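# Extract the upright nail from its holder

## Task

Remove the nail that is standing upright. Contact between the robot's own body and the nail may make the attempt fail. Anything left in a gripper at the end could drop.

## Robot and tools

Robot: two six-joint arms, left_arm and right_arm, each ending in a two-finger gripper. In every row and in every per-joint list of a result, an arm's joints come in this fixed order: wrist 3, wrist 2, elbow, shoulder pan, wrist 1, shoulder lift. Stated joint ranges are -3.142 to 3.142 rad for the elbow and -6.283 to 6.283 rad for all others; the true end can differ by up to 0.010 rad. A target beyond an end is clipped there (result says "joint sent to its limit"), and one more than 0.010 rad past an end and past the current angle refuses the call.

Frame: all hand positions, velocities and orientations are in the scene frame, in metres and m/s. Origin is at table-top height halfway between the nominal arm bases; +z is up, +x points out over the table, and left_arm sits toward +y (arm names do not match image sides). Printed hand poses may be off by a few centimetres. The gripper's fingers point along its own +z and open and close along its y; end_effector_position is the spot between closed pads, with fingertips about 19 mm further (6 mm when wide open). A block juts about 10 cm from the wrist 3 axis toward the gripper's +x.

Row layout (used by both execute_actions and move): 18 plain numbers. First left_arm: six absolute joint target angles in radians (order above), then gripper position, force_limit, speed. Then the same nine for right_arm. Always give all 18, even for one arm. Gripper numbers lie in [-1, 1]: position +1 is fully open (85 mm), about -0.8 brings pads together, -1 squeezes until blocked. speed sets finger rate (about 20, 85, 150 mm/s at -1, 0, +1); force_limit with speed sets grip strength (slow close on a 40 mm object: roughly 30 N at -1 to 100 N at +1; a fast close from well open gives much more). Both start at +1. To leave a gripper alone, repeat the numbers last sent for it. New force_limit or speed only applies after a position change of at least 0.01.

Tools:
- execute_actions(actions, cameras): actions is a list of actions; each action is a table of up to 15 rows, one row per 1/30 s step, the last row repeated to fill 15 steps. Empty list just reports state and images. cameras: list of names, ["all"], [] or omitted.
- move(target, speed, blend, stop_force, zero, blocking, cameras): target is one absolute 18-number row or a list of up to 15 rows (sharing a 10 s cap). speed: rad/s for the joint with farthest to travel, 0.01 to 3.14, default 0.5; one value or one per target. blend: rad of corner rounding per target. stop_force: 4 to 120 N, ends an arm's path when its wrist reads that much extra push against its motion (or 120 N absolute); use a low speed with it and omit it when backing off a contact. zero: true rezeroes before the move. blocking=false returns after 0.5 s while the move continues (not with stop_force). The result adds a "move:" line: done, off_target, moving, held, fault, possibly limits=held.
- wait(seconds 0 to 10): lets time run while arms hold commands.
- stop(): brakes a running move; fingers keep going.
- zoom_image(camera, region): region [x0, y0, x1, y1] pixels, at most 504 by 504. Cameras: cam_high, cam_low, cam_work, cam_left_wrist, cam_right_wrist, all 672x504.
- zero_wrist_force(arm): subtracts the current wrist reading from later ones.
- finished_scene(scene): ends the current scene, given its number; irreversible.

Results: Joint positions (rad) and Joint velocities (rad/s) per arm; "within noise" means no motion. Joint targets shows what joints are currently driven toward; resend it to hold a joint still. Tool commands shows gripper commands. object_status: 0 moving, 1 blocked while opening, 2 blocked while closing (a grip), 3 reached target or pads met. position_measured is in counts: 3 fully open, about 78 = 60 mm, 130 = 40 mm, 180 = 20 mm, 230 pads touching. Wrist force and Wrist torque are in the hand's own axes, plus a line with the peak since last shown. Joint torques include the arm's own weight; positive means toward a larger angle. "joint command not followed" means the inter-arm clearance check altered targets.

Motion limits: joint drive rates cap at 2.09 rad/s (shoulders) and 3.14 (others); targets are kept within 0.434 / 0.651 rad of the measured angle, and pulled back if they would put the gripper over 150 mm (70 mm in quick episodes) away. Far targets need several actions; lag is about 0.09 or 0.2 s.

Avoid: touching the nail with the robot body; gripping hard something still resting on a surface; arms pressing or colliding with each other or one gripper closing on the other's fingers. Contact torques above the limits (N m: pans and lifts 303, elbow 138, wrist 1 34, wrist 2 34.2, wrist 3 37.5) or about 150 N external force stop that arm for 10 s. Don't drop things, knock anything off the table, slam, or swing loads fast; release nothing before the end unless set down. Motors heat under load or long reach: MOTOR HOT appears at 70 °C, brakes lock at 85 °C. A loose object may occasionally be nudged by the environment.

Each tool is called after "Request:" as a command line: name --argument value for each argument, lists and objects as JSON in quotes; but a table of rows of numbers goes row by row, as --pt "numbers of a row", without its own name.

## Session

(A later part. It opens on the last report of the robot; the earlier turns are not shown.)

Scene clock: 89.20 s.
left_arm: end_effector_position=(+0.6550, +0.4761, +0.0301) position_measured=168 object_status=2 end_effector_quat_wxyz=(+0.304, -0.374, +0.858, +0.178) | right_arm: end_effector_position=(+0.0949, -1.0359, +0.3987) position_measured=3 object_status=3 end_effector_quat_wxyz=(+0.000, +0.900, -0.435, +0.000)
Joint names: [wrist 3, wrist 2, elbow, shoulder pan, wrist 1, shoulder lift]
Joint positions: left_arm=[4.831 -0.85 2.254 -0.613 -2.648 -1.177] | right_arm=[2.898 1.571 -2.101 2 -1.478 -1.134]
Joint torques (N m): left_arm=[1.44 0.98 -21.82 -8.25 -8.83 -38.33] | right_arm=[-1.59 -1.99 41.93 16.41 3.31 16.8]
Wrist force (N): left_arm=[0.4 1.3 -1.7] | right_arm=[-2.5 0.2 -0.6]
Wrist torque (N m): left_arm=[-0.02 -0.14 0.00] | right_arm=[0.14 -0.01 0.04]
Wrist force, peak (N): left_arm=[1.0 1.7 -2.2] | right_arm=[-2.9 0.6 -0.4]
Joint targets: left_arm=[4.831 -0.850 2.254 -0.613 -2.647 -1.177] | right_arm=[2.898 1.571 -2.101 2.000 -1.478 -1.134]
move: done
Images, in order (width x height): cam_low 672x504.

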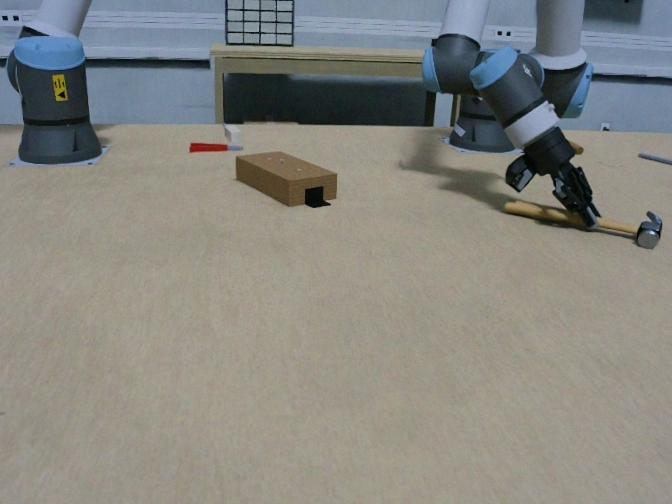

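Request:
move --target '[4.8306,-0.85,2.2557,-0.6132,-2.6641,-1.1624,-1,1,-1,2.898,1.5708,-2.1010,2.0,-1.4777,-1.1337,1,1,1]' --speed 0.02 --stop_force 10 --cameras '["cam_low"]'

Request:
zoom_image --camera "cam_low" --region '[480, 110, 670, 260]'

Scene clock: 91.20 s.
left_arm: end_effector_position=(+0.6550, +0.4761, +0.0268) position_measured=168 object_status=2 end_effector_quat_wxyz=(+0.304, -0.374, +0.858, +0.178) | right_arm: end_effector_position=(+0.0949, -1.0359, +0.3987) position_measured=3 object_status=3 end_effector_quat_wxyz=(+0.000, +0.900, -0.435, +0.000)
Joint names: [wrist 3, wrist 2, elbow, shoulder pan, wrist 1, shoulder lift]
Joint positions: left_arm=[4.831 -0.85 2.255 -0.613 -2.654 -1.171] | right_arm=[2.898 1.571 -2.101 2 -1.478 -1.134]
Joint torques (N m): left_arm=[0.78 -1.36 -32.24 -7.38 -0.01 -69.94] | right_arm=[-1.77 -1.92 42.39 17.02 3.71 16.06]
Wrist force (N): left_arm=[-4.7 1.4 -0.6] | right_arm=[-2.5 0.0 -0.5]
Wrist torque (N m): left_arm=[-0.14 -0.09 0.02] | right_arm=[0.11 -0.01 0.04]
Wrist force, peak (N): left_arm=[-7.9 8.4 -23.9] | right_arm=[-2.8 0.3 -0.7]
Joint targets: left_arm=[4.831 -0.850 2.255 -0.613 -2.654 -1.171] | right_arm=[2.898 1.571 -2.101 2.000 -1.478 -1.134]
move: contact (left_arm)
Images, in order (width x height): cam_low 672x504.

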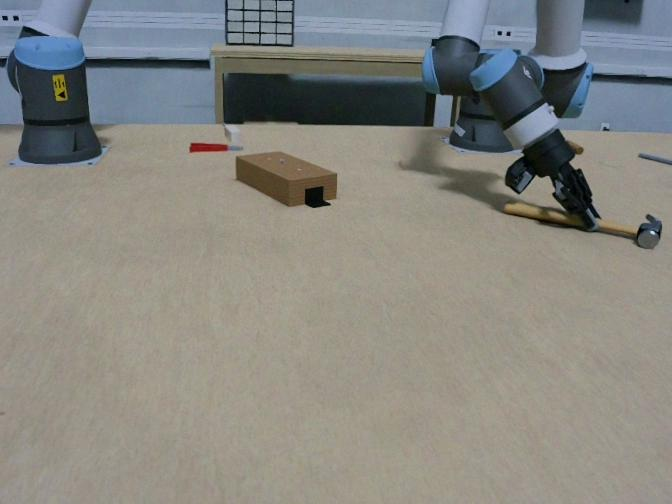

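Scaled by 2.653 from the camera's 672x504 image, which has a finer 960x720 frame.

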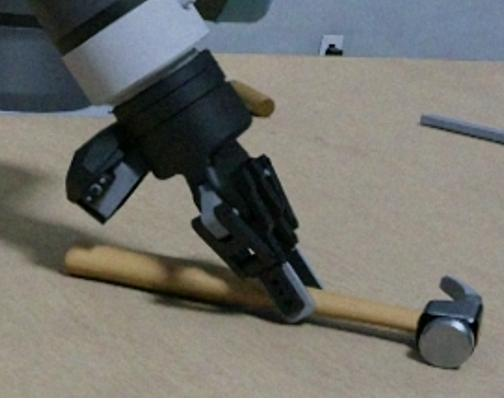

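Request:
move --pt "4.8306 -0.85 2.2545 -0.6132 -2.6540 -1.1713 1 0 -0.5 2.898 1.5708 -2.1010 2.0 -1.4777 -1.1337 1 1 1" --pt "4.8306 -0.85 2.2540 -0.6132 -2.6475 -1.1773 1 0 -0.5 2.898 1.5708 -2.1010 2.0 -1.4777 -1.1337 1 1 1" --pt "4.7406 -0.85 2.3230 -0.7032 -2.6792 -1.2146 1 0 -0.5 2.898 1.5708 -2.1010 2.0 -1.4777 -1.1337 1 1 1" --speed 0.06 --cameras '["cam_low","cam_left_wrist","cam_high"]'

Request:
zoom_image --camera "cam_low" --region '[480, 110, 670, 260]'

Scene clock: 95.77 s.
left_arm: end_effector_position=(+0.6172, +0.4365, +0.0301) position_measured=3 object_status=3 end_effector_quat_wxyz=(+0.319, -0.374, +0.858, +0.150) | right_arm: end_effector_position=(+0.0949, -1.0359, +0.3987) position_measured=3 object_status=3 end_effector_quat_wxyz=(+0.000, +0.900, -0.435, +0.000)
Joint names: [wrist 3, wrist 2, elbow, shoulder pan, wrist 1, shoulder lift]
Joint positions: left_arm=[4.741 -0.85 2.323 -0.703 -2.679 -1.215] | right_arm=[2.898 1.571 -2.101 2 -1.478 -1.134]
Joint torques (N m): left_arm=[-2.28 2.37 -17.09 -14.72 -9.42 -67.27] | right_arm=[-1.68 -1.9 42.53 15.26 3.8 16.71]
Wrist force (N): left_arm=[-0.9 -0.3 -1.0] | right_arm=[-2.2 0.4 -0.5]
Wrist torque (N m): left_arm=[-0.15 -0.14 0.14] | right_arm=[0.18 -0.05 0.04]
Wrist force, peak (N): left_arm=[-5.1 1.3 -0.7] | right_arm=[-2.9 0.4 -0.8]
Joint targets: left_arm=[4.741 -0.850 2.323 -0.703 -2.679 -1.215] | right_arm=[2.898 1.571 -2.101 2.000 -1.478 -1.134]
move: done
Images, in order (width x height): cam_high 672x504, cam_low 672x504, cam_left_wrist 672x504.

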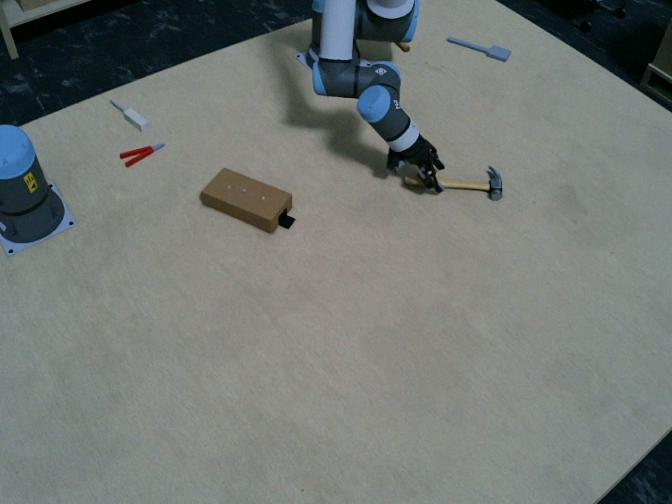

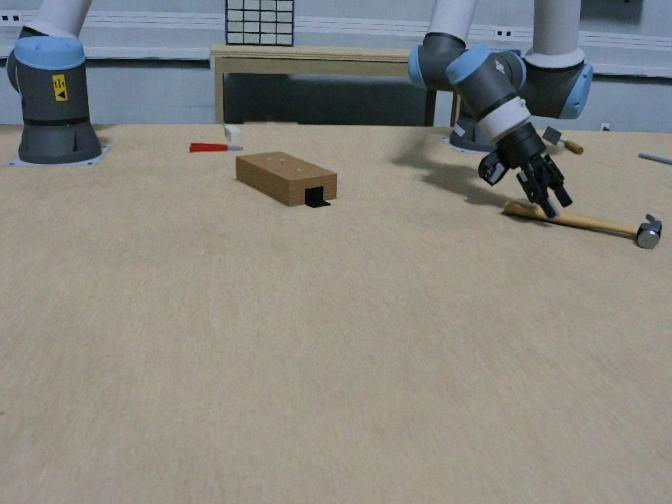

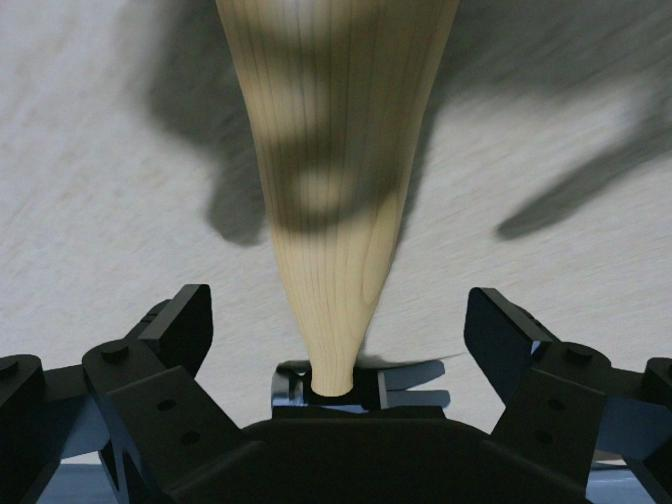

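Scaled by 2.653 from the camera's 672x504 image, which has a finer 960x720 frame.

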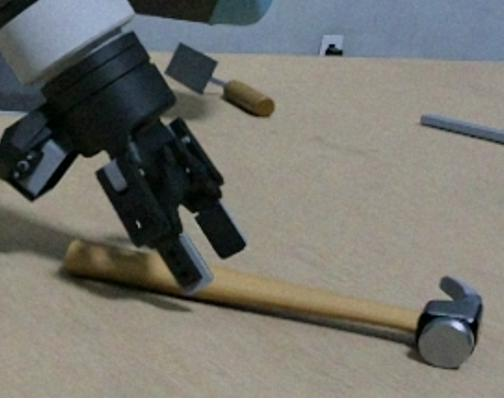

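Request:
move --target '[4.7661,-0.85,2.3064,-0.6777,-2.6759,-1.2013,1,0,-0.5,2.898,1.5708,-2.1010,2.0,-1.4777,-1.1337,1,1,1]' --speed 0.06

Request:
execute_actions --actions '[[[4.7661,-0.85,2.3064,-0.6777,-2.6759,-1.2013,-1,0.7,-1,2.898,1.5708,-2.1010,2.0,-1.4777,-1.1337,1,1,1]],[[4.7661,-0.85,2.3064,-0.6777,-2.6759,-1.2013,-1,0.7,-1,2.898,1.5708,-2.1010,2.0,-1.4777,-1.1337,1,1,1]],[[4.7661,-0.85,2.3064,-0.6777,-2.6759,-1.2013,-1,0.7,-1,2.898,1.5708,-2.1010,2.0,-1.4777,-1.1337,1,1,1]],[[4.7661,-0.85,2.3064,-0.6777,-2.6759,-1.2013,-1,0.7,-1,2.898,1.5708,-2.1010,2.0,-1.4777,-1.1337,1,1,1]],[[4.7661,-0.85,2.3064,-0.6777,-2.6759,-1.2013,-1,0.7,-1,2.898,1.5708,-2.1010,2.0,-1.4777,-1.1337,1,1,1]],[[4.7661,-0.85,2.3064,-0.6777,-2.6759,-1.2013,-1,0.7,-1,2.898,1.5708,-2.1010,2.0,-1.4777,-1.1337,1,1,1]]]' --cameras '["cam_left_wrist","cam_low"]'

Scene clock: 97.33 s.
left_arm: end_effector_position=(+0.6270, +0.4479, +0.0281) position_measured=3 object_status=3 end_effector_quat_wxyz=(+0.315, -0.374, +0.858, +0.158) | right_arm: end_effector_position=(+0.0949, -1.0359, +0.3987) position_measured=3 object_status=3 end_effector_quat_wxyz=(+0.000, +0.900, -0.435, +0.000)
Joint names: [wrist 3, wrist 2, elbow, shoulder pan, wrist 1, shoulder lift]
Joint positions: left_arm=[4.766 -0.85 2.306 -0.678 -2.676 -1.201] | right_arm=[2.898 1.571 -2.101 2 -1.478 -1.134]
Joint torques (N m): left_arm=[2.39 3.06 -33.08 14.26 -0.74 -37.53] | right_arm=[-1.66 -2.06 42.75 15.33 3.95 18.32]
Wrist force (N): left_arm=[-0.9 -0.1 -1.0] | right_arm=[-2.4 0.2 -1.1]
Wrist torque (N m): left_arm=[-0.10 -0.15 0.16] | right_arm=[0.15 -0.02 0.04]
Wrist force, peak (N): left_arm=[-1.1 0.2 -1.3] | right_arm=[-2.7 0.1 -0.7]
Joint targets: left_arm=[4.766 -0.850 2.306 -0.678 -2.676 -1.201] | right_arm=[2.898 1.571 -2.101 2.000 -1.478 -1.134]
move: done

Scene clock: 100.73 s.
left_arm: end_effector_position=(+0.6270, +0.4479, +0.0281) position_measured=156 object_status=0 end_effector_quat_wxyz=(+0.315, -0.374, +0.858, +0.158) | right_arm: end_effector_position=(+0.0949, -1.0359, +0.3987) position_measured=3 object_status=3 end_effector_quat_wxyz=(+0.000, +0.900, -0.435, +0.000)
Joint names: [wrist 3, wrist 2, elbow, shoulder pan, wrist 1, shoulder lift]
Joint positions: left_arm=[4.766 -0.85 2.306 -0.678 -2.676 -1.201] | right_arm=[2.898 1.571 -2.101 2 -1.478 -1.134]
Joint torques (N m): left_arm=[1.46 0.47 -20.27 13.04 -2.37 -39.48] | right_arm=[-1.65 -2.18 42.83 16.41 4.07 17.95]
Wrist force (N): left_arm=[-7.3 6.3 -27.6] | right_arm=[-2.4 0.0 -0.5]
Wrist torque (N m): left_arm=[-0.22 0.01 0.20] | right_arm=[0.11 -0.03 0.04]
Wrist force, peak (N): left_arm=[-7.3 6.3 -27.6] | right_arm=[-2.8 0.1 -0.4]
Joint targets: left_arm=[4.766 -0.850 2.306 -0.678 -2.676 -1.201] | right_arm=[2.898 1.571 -2.101 2.000 -1.478 -1.134]
Step readings (joint positions of left_arm | right_arm):
0: [4.766 -0.850 2.306 -0.678 -2.676 -1.201] | [2.898 1.571 -2.101 2.000 -1.478 -1.134]
1: [4.766 -0.850 2.306 -0.678 -2.676 -1.201] | [2.898 1.571 -2.101 2.000 -1.478 -1.134]
2: [4.766 -0.850 2.306 -0.678 -2.676 -1.201] | [2.898 1.571 -2.101 2.000 -1.478 -1.134]
4: [4.766 -0.850 2.306 -0.678 -2.676 -1.201] | [2.898 1.571 -2.101 2.000 -1.478 -1.134]
8: [4.766 -0.850 2.306 -0.678 -2.676 -1.201] | [2.898 1.571 -2.101 2.000 -1.478 -1.134]
15: [4.766 -0.850 2.306 -0.678 -2.676 -1.201] | [2.898 1.571 -2.101 2.000 -1.478 -1.134]
16: [4.766 -0.850 2.306 -0.678 -2.676 -1.201] | [2.898 1.571 -2.101 2.000 -1.478 -1.134]
17: [4.766 -0.850 2.306 -0.678 -2.676 -1.201] | [2.898 1.571 -2.101 2.000 -1.478 -1.134]
19: [4.766 -0.850 2.306 -0.678 -2.676 -1.201] | [2.898 1.571 -2.101 2.000 -1.478 -1.134]
23: [4.766 -0.850 2.306 -0.678 -2.676 -1.201] | [2.898 1.571 -2.101 2.000 -1.478 -1.134]
30: [4.766 -0.850 2.306 -0.678 -2.676 -1.201] | [2.898 1.571 -2.101 2.000 -1.478 -1.134]
31: [4.766 -0.850 2.306 -0.678 -2.676 -1.201] | [2.898 1.571 -2.101 2.000 -1.478 -1.134]
32: [4.766 -0.850 2.306 -0.678 -2.676 -1.201] | [2.898 1.571 -2.101 2.000 -1.478 -1.134]
34: [4.766 -0.850 2.306 -0.678 -2.676 -1.201] | [2.898 1.571 -2.101 2.000 -1.478 -1.134]
38: [4.766 -0.850 2.306 -0.678 -2.676 -1.201] | [2.898 1.571 -2.101 2.000 -1.478 -1.134]
45: [4.766 -0.850 2.306 -0.678 -2.676 -1.201] | [2.898 1.571 -2.101 2.000 -1.478 -1.134]
46: [4.766 -0.850 2.306 -0.678 -2.676 -1.201] | [2.898 1.571 -2.101 2.000 -1.478 -1.134]
47: [4.766 -0.850 2.306 -0.678 -2.676 -1.201] | [2.898 1.571 -2.101 2.000 -1.478 -1.134]
49: [4.766 -0.850 2.306 -0.678 -2.676 -1.201] | [2.898 1.571 -2.101 2.000 -1.478 -1.134]
53: [4.766 -0.850 2.306 -0.678 -2.676 -1.201] | [2.898 1.571 -2.101 2.000 -1.478 -1.134]
60: [4.766 -0.850 2.306 -0.678 -2.676 -1.201] | [2.898 1.571 -2.101 2.000 -1.478 -1.134]
61: [4.766 -0.850 2.306 -0.678 -2.676 -1.201] | [2.898 1.571 -2.101 2.000 -1.478 -1.134]
62: [4.766 -0.850 2.306 -0.678 -2.676 -1.201] | [2.898 1.571 -2.101 2.000 -1.478 -1.134]
64: [4.766 -0.850 2.306 -0.678 -2.676 -1.201] | [2.898 1.571 -2.101 2.000 -1.478 -1.134]
68: [4.766 -0.850 2.306 -0.678 -2.676 -1.201] | [2.898 1.571 -2.101 2.000 -1.478 -1.134]
75: [4.766 -0.850 2.306 -0.678 -2.676 -1.201] | [2.898 1.571 -2.101 2.000 -1.478 -1.134]
76: [4.766 -0.850 2.306 -0.678 -2.676 -1.201] | [2.898 1.571 -2.101 2.000 -1.478 -1.134]
77: [4.766 -0.850 2.306 -0.678 -2.676 -1.201] | [2.898 1.571 -2.101 2.000 -1.478 -1.134]
79: [4.766 -0.850 2.306 -0.678 -2.676 -1.201] | [2.898 1.571 -2.101 2.000 -1.478 -1.134]
83: [4.766 -0.850 2.306 -0.678 -2.676 -1.201] | [2.898 1.571 -2.101 2.000 -1.478 -1.134]
90: [4.766 -0.850 2.306 -0.678 -2.676 -1.201] | [2.898 1.571 -2.101 2.000 -1.478 -1.134]
Images, in order (width x height): cam_low 672x504, cam_left_wrist 672x504.

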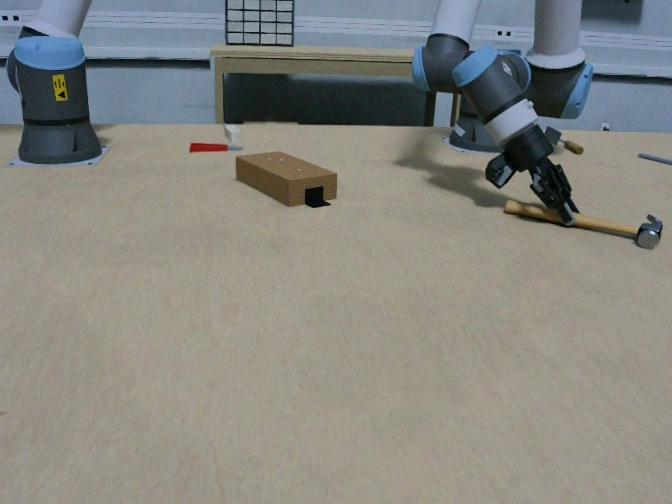

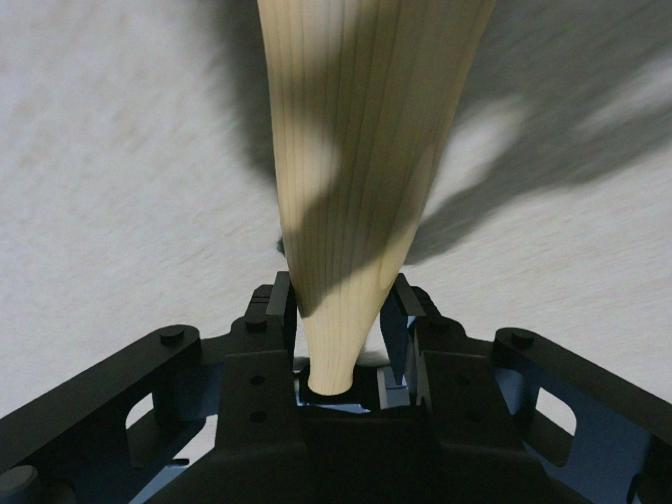

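Request:
move --target '[4.7661,-0.85,2.3049,-0.6777,-2.6626,-1.2131,-1,0.7,-1,2.898,1.5708,-2.1010,2.0,-1.4777,-1.1337,1,1,1]' --speed 0.03

Request:
wait --seconds 0.5

Request:
move --target '[4.9401,-1.2,2.1389,-0.5037,-2.3582,-1.3515,-1,0.7,-1,2.898,1.5708,-2.1010,2.0,-1.4777,-1.1337,1,1,1]' --speed 0.15 --cameras '["cam_left_wrist","cam_low"]'

Request:
zoom_image --camera "cam_low" --region '[480, 60, 670, 260]'

Scene clock: 102.83 s.
left_arm: end_effector_position=(+0.6270, +0.4479, +0.0340) position_measured=156 object_status=2 end_effector_quat_wxyz=(+0.315, -0.374, +0.858, +0.158) | right_arm: end_effector_position=(+0.0949, -1.0359, +0.3987) position_measured=3 object_status=3 end_effector_quat_wxyz=(+0.000, +0.900, -0.435, +0.000)
Joint names: [wrist 3, wrist 2, elbow, shoulder pan, wrist 1, shoulder lift]
Joint positions: left_arm=[4.766 -0.85 2.305 -0.678 -2.663 -1.213] | right_arm=[2.898 1.571 -2.101 2 -1.478 -1.134]
Joint torques (N m): left_arm=[2.2 2.27 -34.45 10.78 -0.08 -66.42] | right_arm=[-1.6 -2.08 42.87 16.01 4.03 18.34]
Wrist force (N): left_arm=[-0.7 0.1 1.4] | right_arm=[-2.5 0.3 -0.6]
Wrist torque (N m): left_arm=[-0.03 0.01 0.08] | right_arm=[0.16 0.00 0.04]
Wrist force, peak (N): left_arm=[-7.5 6.6 -27.5] | right_arm=[-2.8 0.4 -0.9]
Joint targets: left_arm=[4.766 -0.850 2.305 -0.678 -2.663 -1.213] | right_arm=[2.898 1.571 -2.101 2.000 -1.478 -1.134]
move: done

Scene clock: 103.33 s.
left_arm: end_effector_position=(+0.6270, +0.4479, +0.0341) position_measured=156 object_status=2 end_effector_quat_wxyz=(+0.315, -0.374, +0.858, +0.158) | right_arm: end_effector_position=(+0.0949, -1.0359, +0.3987) position_measured=3 object_status=3 end_effector_quat_wxyz=(+0.000, +0.900, -0.435, +0.000)
Joint names: [wrist 3, wrist 2, elbow, shoulder pan, wrist 1, shoulder lift]
Joint positions: left_arm=[4.766 -0.85 2.305 -0.678 -2.663 -1.213] | right_arm=[2.898 1.571 -2.101 2 -1.478 -1.134]
Joint torques (N m): left_arm=[1.14 2.48 -32.96 8.53 -0.58 -71.4] | right_arm=[-1.54 -2.33 43.63 15.62 4.06 18.07]
Wrist force (N): left_arm=[-0.7 0.1 1.4] | right_arm=[-2.4 0.4 -0.6]
Wrist torque (N m): left_arm=[-0.03 0.01 0.08] | right_arm=[0.17 -0.02 0.04]
Wrist force, peak (N): left_arm=[-0.3 0.3 1.7] | right_arm=[-2.7 0.4 -0.5]
Joint targets: left_arm=[4.766 -0.850 2.305 -0.678 -2.663 -1.213] | right_arm=[2.898 1.571 -2.101 2.000 -1.478 -1.134]
Tool commands: left_gripper/position=-1.0 left_gripper/force_limit=+0.7 left_gripper/speed=-1.0 right_gripper/position=+1.0 right_gripper/force_limit=+1.0 right_gripper/speed=+1.0
wait: 0.50 s; at rest by 0.17 s

Scene clock: 106.07 s.
left_arm: end_effector_position=(+0.6436, +0.4665, +0.1091) position_measured=156 object_status=2 end_effector_quat_wxyz=(+0.148, -0.393, +0.901, +0.110) | right_arm: end_effector_position=(+0.0949, -1.0359, +0.3987) position_measured=3 object_status=3 end_effector_quat_wxyz=(+0.000, +0.900, -0.435, +0.000)
Joint names: [wrist 3, wrist 2, elbow, shoulder pan, wrist 1, shoulder lift]
Joint positions: left_arm=[4.94 -1.2 2.139 -0.504 -2.358 -1.351] | right_arm=[2.898 1.571 -2.101 2 -1.478 -1.134]
Joint torques (N m): left_arm=[2.07 -1.32 -45.06 13.44 -0.53 -71.67] | right_arm=[-1.47 -2.23 43.03 15.55 4.39 20.47]
Wrist force (N): left_arm=[-0.4 -0.4 2.4] | right_arm=[-2.7 0.5 -0.5]
Wrist torque (N m): left_arm=[0.02 0.16 0.09] | right_arm=[0.18 0.03 0.04]
Wrist force, peak (N): left_arm=[0.1 -1.3 2.7] | right_arm=[-3.1 0.2 -0.4]
Joint targets: left_arm=[4.940 -1.200 2.139 -0.504 -2.358 -1.351] | right_arm=[2.898 1.571 -2.101 2.000 -1.478 -1.134]
move: done
Images, in order (width x height): cam_low 672x504, cam_left_wrist 672x504.

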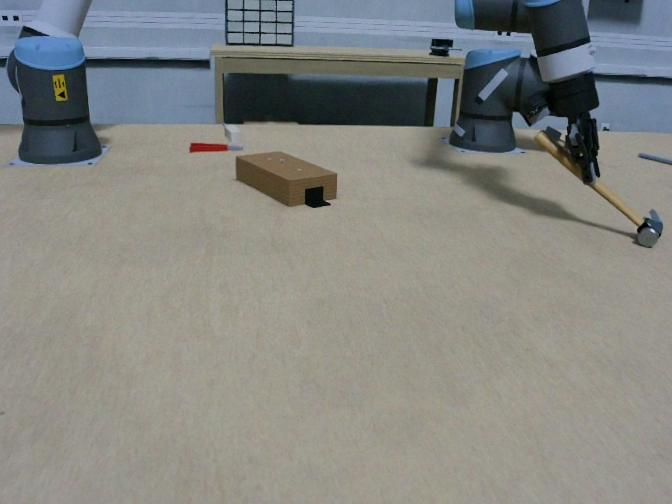

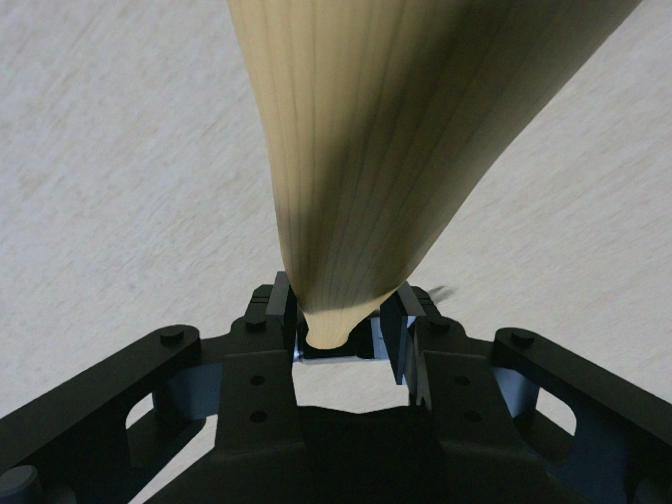

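Scaled by 2.520 from the camera's 672x504 image, which has a finer 960x720 frame.

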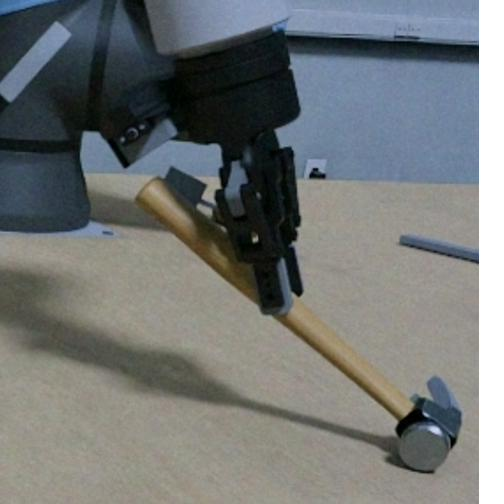

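Request:
move --target '[5.1633,-1.5708,1.9571,-0.2805,-2.1851,-1.3428,-1,0.7,-1,2.898,1.5708,-2.1010,2.0,-1.4777,-1.1337,1,1,1]' --speed 0.12 --stop_force 25 --cameras '["cam_left_wrist","cam_low"]'

Request:
zoom_image --camera "cam_low" --region '[480, 40, 670, 240]'

Scene clock: 110.63 s.
left_arm: end_effector_position=(+0.6809, +0.5067, +0.1642) position_measured=156 object_status=2 end_effector_quat_wxyz=(+0.000, -0.400, +0.917, +0.000) | right_arm: end_effector_position=(+0.0949, -1.0359, +0.3987) position_measured=3 object_status=3 end_effector_quat_wxyz=(+0.000, +0.900, -0.435, +0.000)
Joint names: [wrist 3, wrist 2, elbow, shoulder pan, wrist 1, shoulder lift]
Joint positions: left_arm=[5.163 -1.571 1.957 -0.28 -2.185 -1.343] | right_arm=[2.898 1.571 -2.101 2 -1.478 -1.134]
Joint torques (N m): left_arm=[2.24 -2.23 -51.48 11.97 -0.65 -44.39] | right_arm=[-1.56 -2 42.58 16.29 4.57 20.06]
Wrist force (N): left_arm=[-0.6 -0.8 4.7] | right_arm=[-2.6 0.3 -0.7]
Wrist torque (N m): left_arm=[-0.12 0.17 0.11] | right_arm=[0.15 0.00 0.04]
Wrist force, peak (N): left_arm=[-0.6 -0.8 4.9] | right_arm=[-2.9 0.4 -0.6]
Joint targets: left_arm=[5.163 -1.571 1.957 -0.281 -2.185 -1.343] | right_arm=[2.898 1.571 -2.101 2.000 -1.478 -1.134]
move: done
Images, in order (width x height): cam_low 672x504, cam_left_wrist 672x504.

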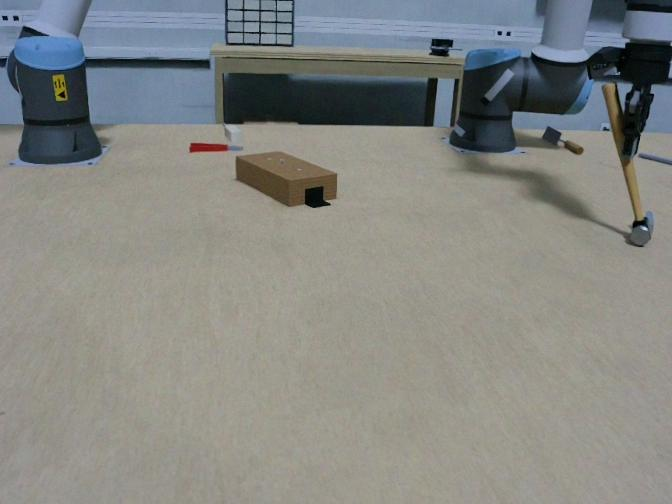

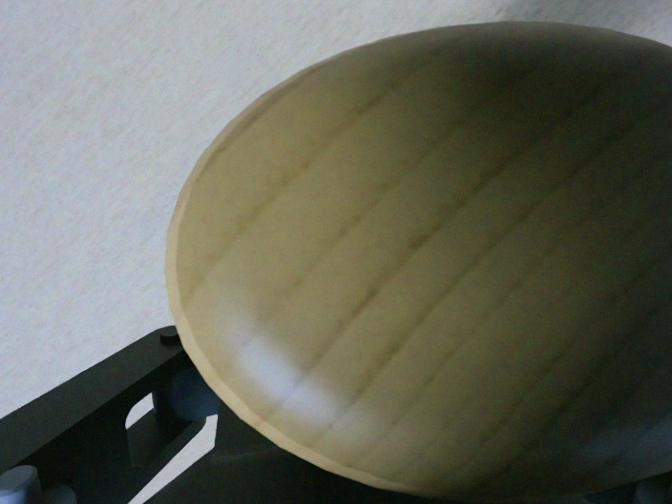

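Scaled by 2.520 from the camera's 672x504 image, which has a finer 960x720 frame.

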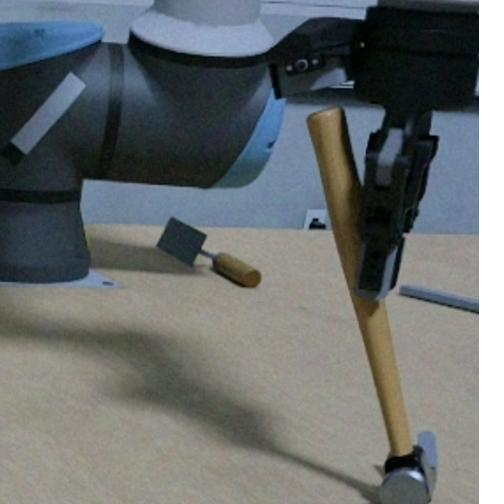

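Request:
move --pt "5.1633 -1.6 1.8 -0.2805 -1.9 -1.5 -1 0.7 -1 2.898 1.5708 -2.1010 2.0 -1.4777 -1.1337 1 1 1" --pt "4.7124 -1.868 1.9269 -0.8307 -1.7746 -1.7231 -1 0.7 -1 2.898 1.5708 -2.1010 2.0 -1.4777 -1.1337 1 1 1" --speed 0.3 --blend 0.08 --cameras '["all"]'

Request:
zoom_image --camera "cam_low" --region '[350, 0, 520, 160]'

Request:
zoom_image --camera "cam_high" --region '[240, 0, 400, 160]'

Scene clock: 115.13 s.
left_arm: end_effector_position=(+0.3927, +0.1734, +0.3991) position_measured=156 object_status=2 end_effector_quat_wxyz=(-0.138, -0.350, +0.925, -0.052) | right_arm: end_effector_position=(+0.0949, -1.0359, +0.3987) position_measured=3 object_status=3 end_effector_quat_wxyz=(+0.000, +0.900, -0.435, +0.000)
Joint names: [wrist 3, wrist 2, elbow, shoulder pan, wrist 1, shoulder lift]
Joint positions: left_arm=[4.712 -1.868 1.927 -0.831 -1.775 -1.723] | right_arm=[2.898 1.571 -2.101 2 -1.478 -1.134]
Joint torques (N m): left_arm=[-1.8 -4.93 -45.04 -10.23 -1.14 -53.01] | right_arm=[-1.48 -1.95 42.93 15.2 4.98 21.67]
Wrist force (N): left_arm=[-1.5 -0.6 5.0] | right_arm=[-2.2 0.0 -0.7]
Wrist torque (N m): left_arm=[-0.11 -0.22 0.04] | right_arm=[0.10 -0.06 0.04]
Wrist force, peak (N): left_arm=[-0.6 0.2 8.5] | right_arm=[-2.8 0.5 -0.8]
Joint targets: left_arm=[4.712 -1.868 1.927 -0.831 -1.775 -1.723] | right_arm=[2.898 1.571 -2.101 2.000 -1.478 -1.134]
move: done

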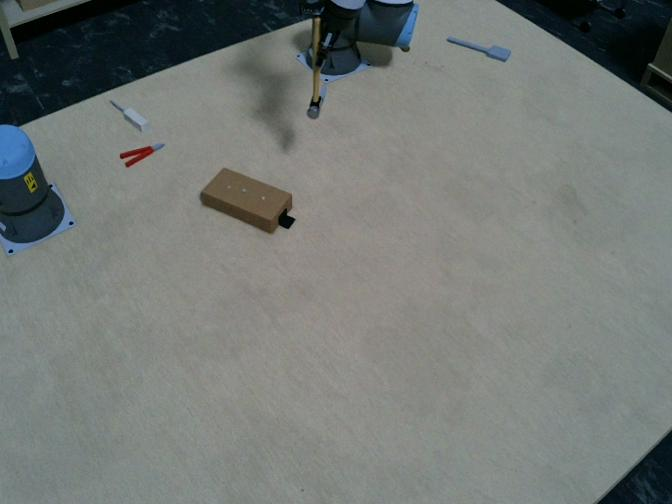

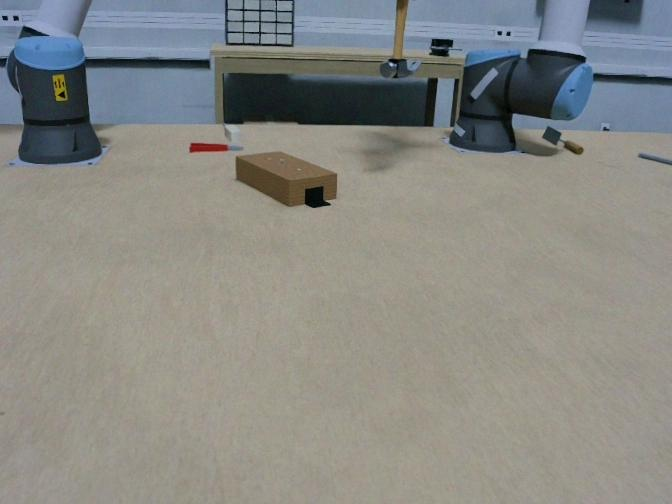

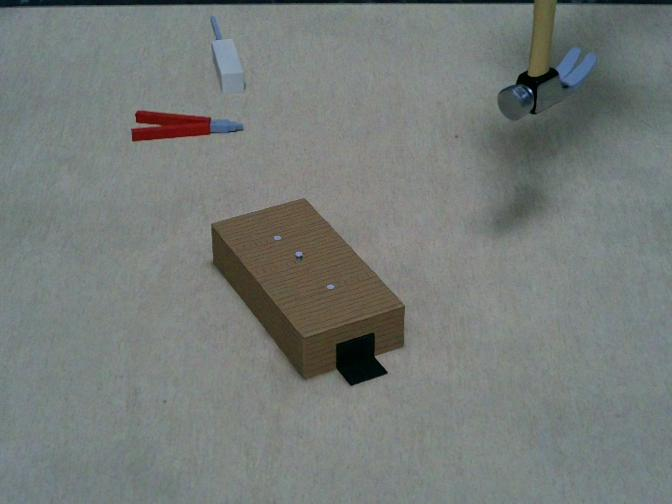

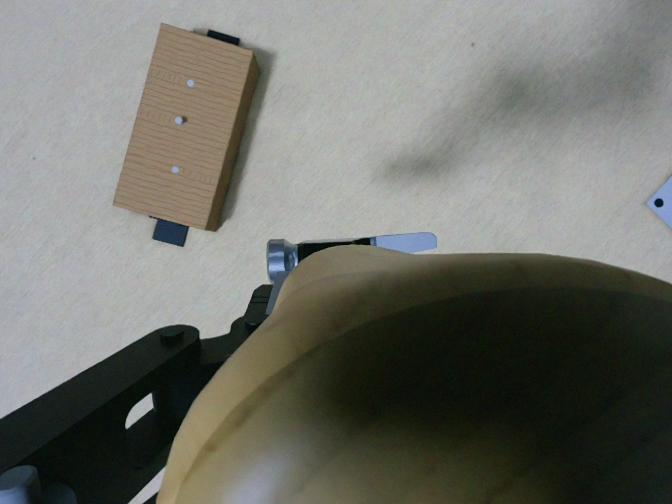

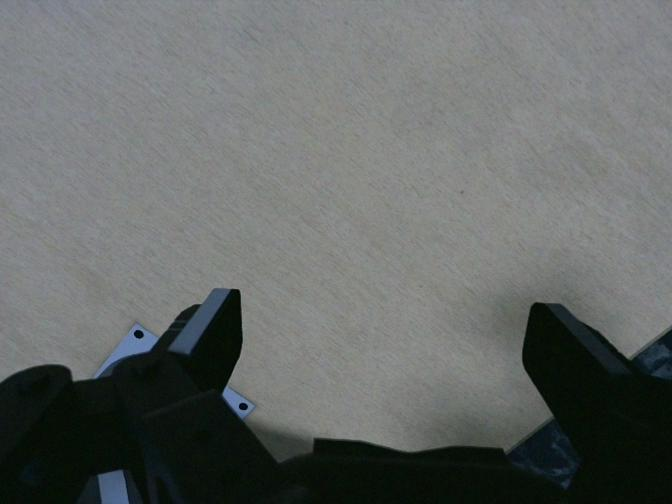

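Scaled by 2.965 from the camera's 672x504 image, which has a finer 960x720 frame.

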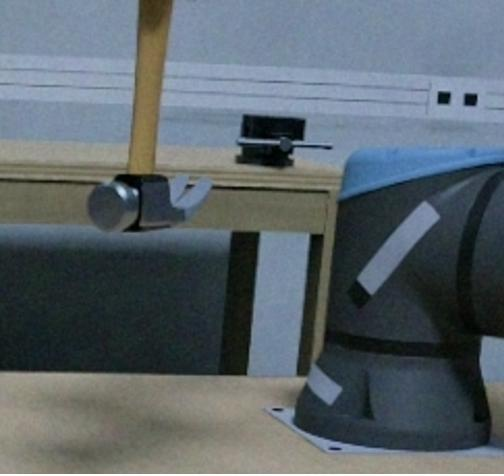

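Scaled by 3.150 from the camera's 672x504 image, which has a finer 960x720 frame.

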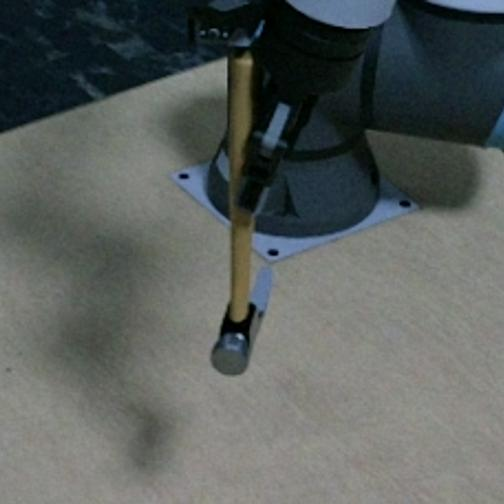

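Request:
zoom_image --camera "cam_left_wrist" --region '[250, 200, 450, 300]'

Request:
zoom_image --camera "cam_left_wrist" --region '[100, 10, 290, 250]'

Scaled by 2.520 from the camera's 672x504 image, which has a finer 960x720 frame.

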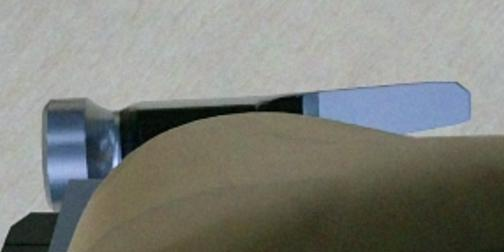

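Scaled by 2.100 from the camera's 672x504 image, which has a finer 960x720 frame.

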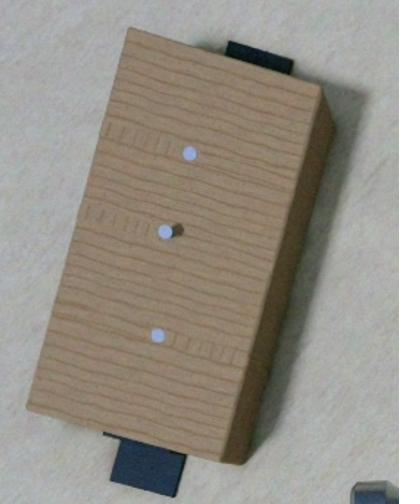

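Request:
move --target '[4.787,-1.868,2.2334,-1.0132,-3.0246,-1.4778,-1,0.7,-1,2.898,1.5708,-2.1010,2.0,-1.4777,-1.1337,1,1,1]' --speed 0.4 --cameras '["cam_left_wrist","cam_low","cam_work","cam_high"]'

Request:
zoom_image --camera "cam_work" --region '[200, 120, 420, 320]'

Request:
zoom_image --camera "cam_low" --region '[210, 80, 350, 210]'

Request:
zoom_image --camera "cam_left_wrist" --region '[380, 190, 540, 310]'

Scene clock: 120.90 s.
left_arm: end_effector_position=(+0.3946, -0.0341, +0.2679) position_measured=156 object_status=2 end_effector_quat_wxyz=(-0.030, -0.165, +0.916, -0.365) | right_arm: end_effector_position=(+0.0949, -1.0359, +0.3987) position_measured=3 object_status=3 end_effector_quat_wxyz=(+0.000, +0.900, -0.435, +0.000)
Joint names: [wrist 3, wrist 2, elbow, shoulder pan, wrist 1, shoulder lift]
Joint positions: left_arm=[4.787 -1.868 2.233 -1.013 -3.025 -1.478] | right_arm=[2.898 1.571 -2.101 2 -1.478 -1.134]
Joint torques (N m): left_arm=[2.42 -2.78 -34.92 -14.08 -12.97 -30.4] | right_arm=[-1.36 -2.08 43.77 16.94 5.2 21.79]
Wrist force (N): left_arm=[-1.1 2.7 2.8] | right_arm=[-2.4 0.4 -0.6]
Wrist torque (N m): left_arm=[-0.60 -0.23 -0.14] | right_arm=[0.17 -0.03 0.03]
Wrist force, peak (N): left_arm=[-1.4 -0.3 5.3] | right_arm=[-3.0 0.3 -0.6]
Joint targets: left_arm=[4.787 -1.868 2.233 -1.013 -3.025 -1.478] | right_arm=[2.898 1.571 -2.101 2.000 -1.478 -1.134]
move: done
Images, in order (width x height): cam_high 672x504, cam_low 672x504, cam_work 672x504, cam_left_wrist 672x504.

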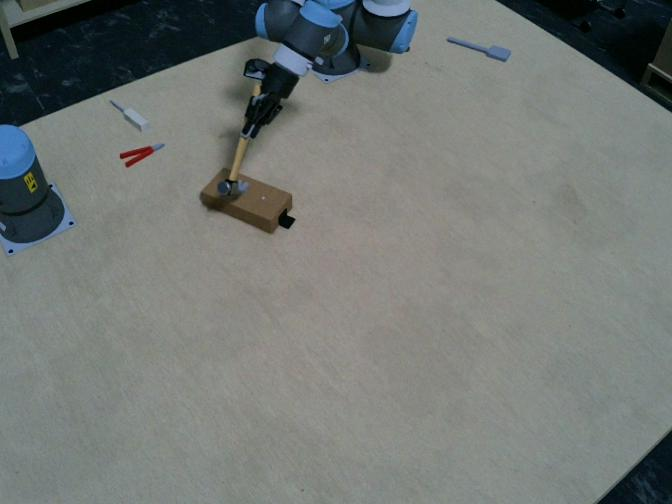

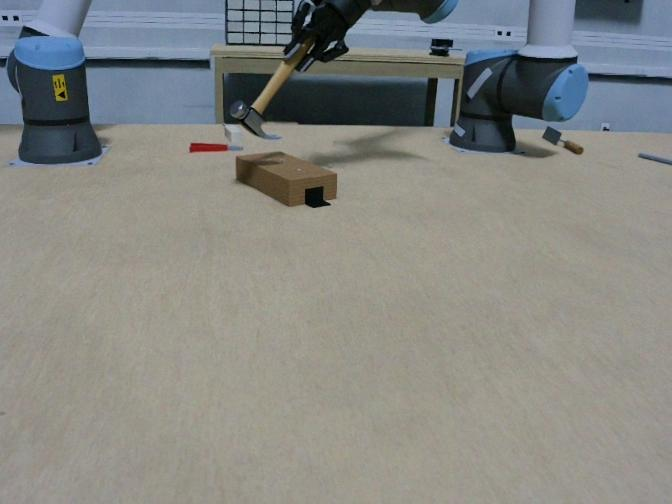

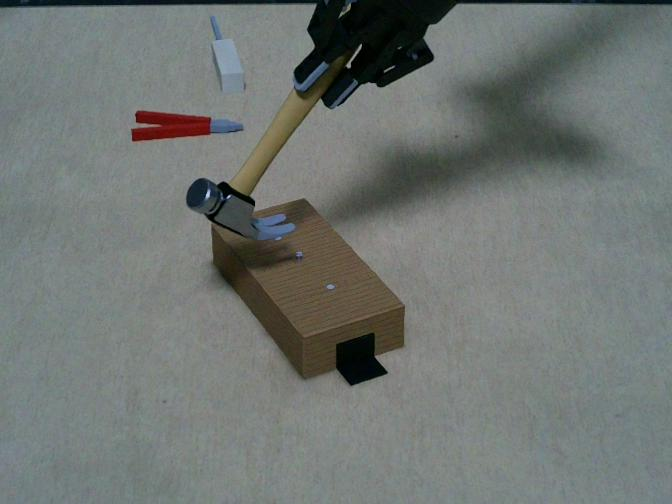

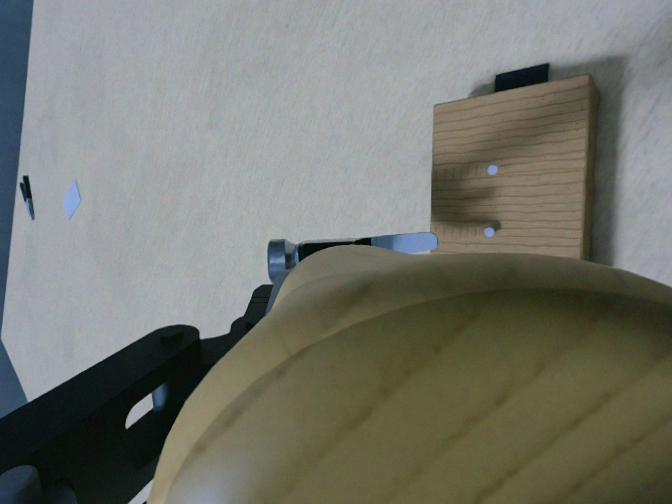

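Scaled by 2.291 from the camera's 672x504 image, which has a finer 960x720 frame.

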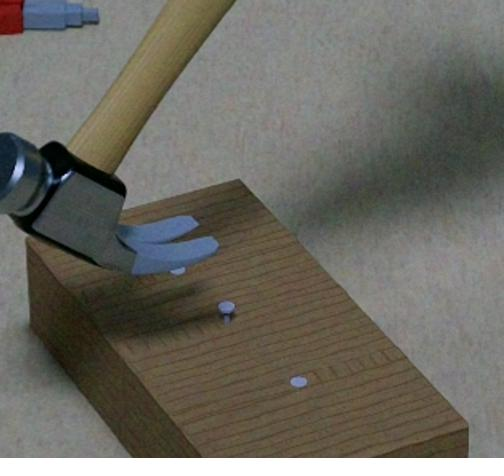

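Scaled by 3.600 from the camera's 672x504 image, which has a finer 960x720 frame.

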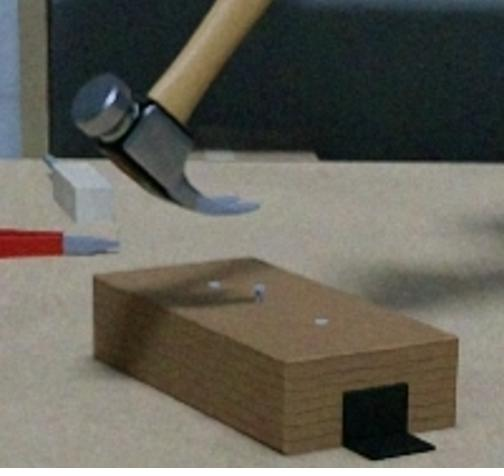

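Scaled by 3.150 from the camera's 672x504 image, which has a finer 960x720 frame.

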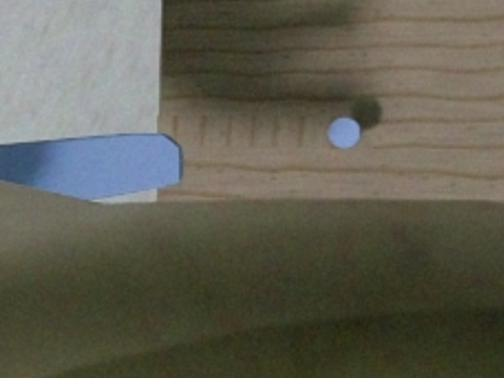

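Request:
move --target '[4.787,-1.868,2.2486,-1.0297,-3.0690,-1.4486,-1,0.7,-1,2.898,1.5708,-2.1010,2.0,-1.4777,-1.1337,1,1,1]' --speed 0.2 --cameras '["cam_left_wrist","cam_work"]'

Request:
zoom_image --camera "cam_work" --region '[200, 180, 380, 320]'

Request:
zoom_image --camera "cam_left_wrist" --region '[380, 190, 540, 310]'

Scene clock: 122.47 s.
left_arm: end_effector_position=(+0.3849, -0.0415, +0.2480) position_measured=156 object_status=2 end_effector_quat_wxyz=(-0.033, -0.158, +0.917, -0.364) | right_arm: end_effector_position=(+0.0949, -1.0359, +0.3987) position_measured=3 object_status=3 end_effector_quat_wxyz=(+0.000, +0.900, -0.435, +0.000)
Joint names: [wrist 3, wrist 2, elbow, shoulder pan, wrist 1, shoulder lift]
Joint positions: left_arm=[4.787 -1.868 2.249 -1.03 -3.069 -1.449] | right_arm=[2.898 1.571 -2.101 2 -1.478 -1.134]
Joint torques (N m): left_arm=[1.83 -1.93 -33.17 -11.78 -12.78 -31.94] | right_arm=[-1.38 -2.04 43.74 16.41 5.21 20.78]
Wrist force (N): left_arm=[-1.1 2.9 3.1] | right_arm=[-2.3 0.2 -0.7]
Wrist torque (N m): left_arm=[-0.55 -0.19 -0.17] | right_arm=[0.13 -0.03 0.04]
Wrist force, peak (N): left_arm=[-0.8 3.3 3.8] | right_arm=[-2.8 0.2 -0.9]
Joint targets: left_arm=[4.787 -1.868 2.249 -1.030 -3.069 -1.449] | right_arm=[2.898 1.571 -2.101 2.000 -1.478 -1.134]
move: done
Images, in order (width x height): cam_work 672x504, cam_left_wrist 672x504.

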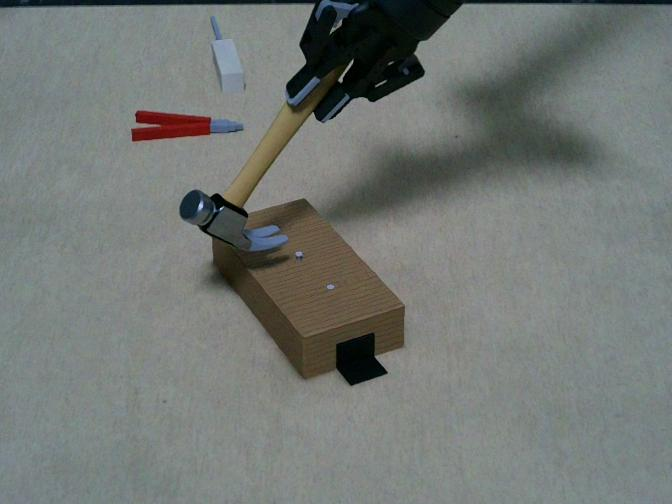

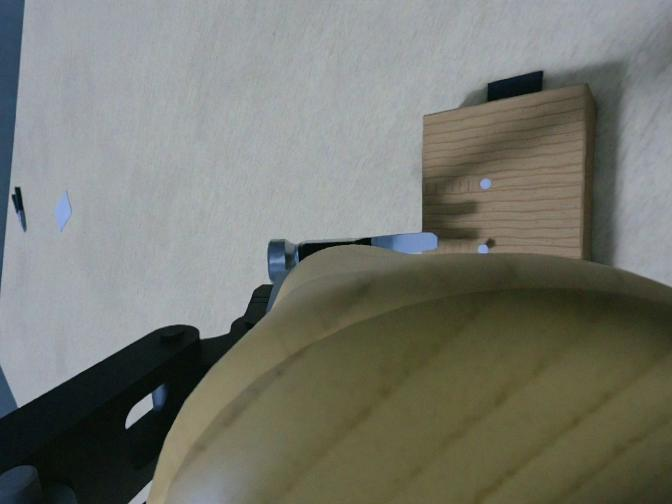

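Scaled by 2.800 from the camera's 672x504 image, which has a finer 960x720 frame.

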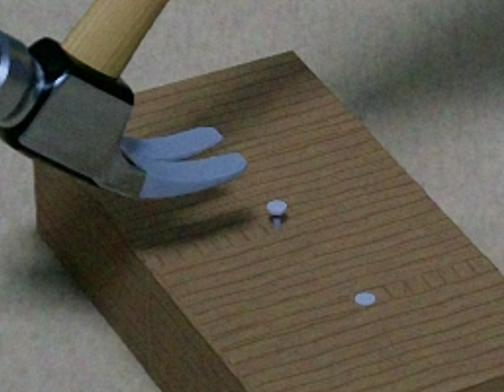

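Scaled by 3.150 from the camera's 672x504 image, which has a finer 960x720 frame.

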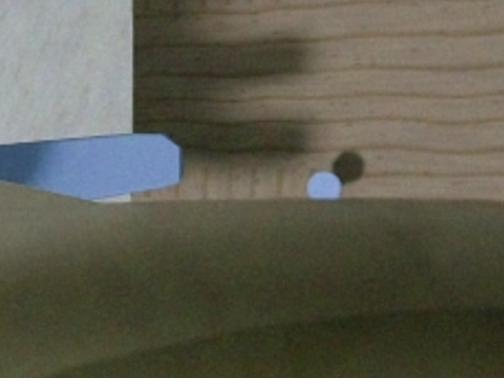

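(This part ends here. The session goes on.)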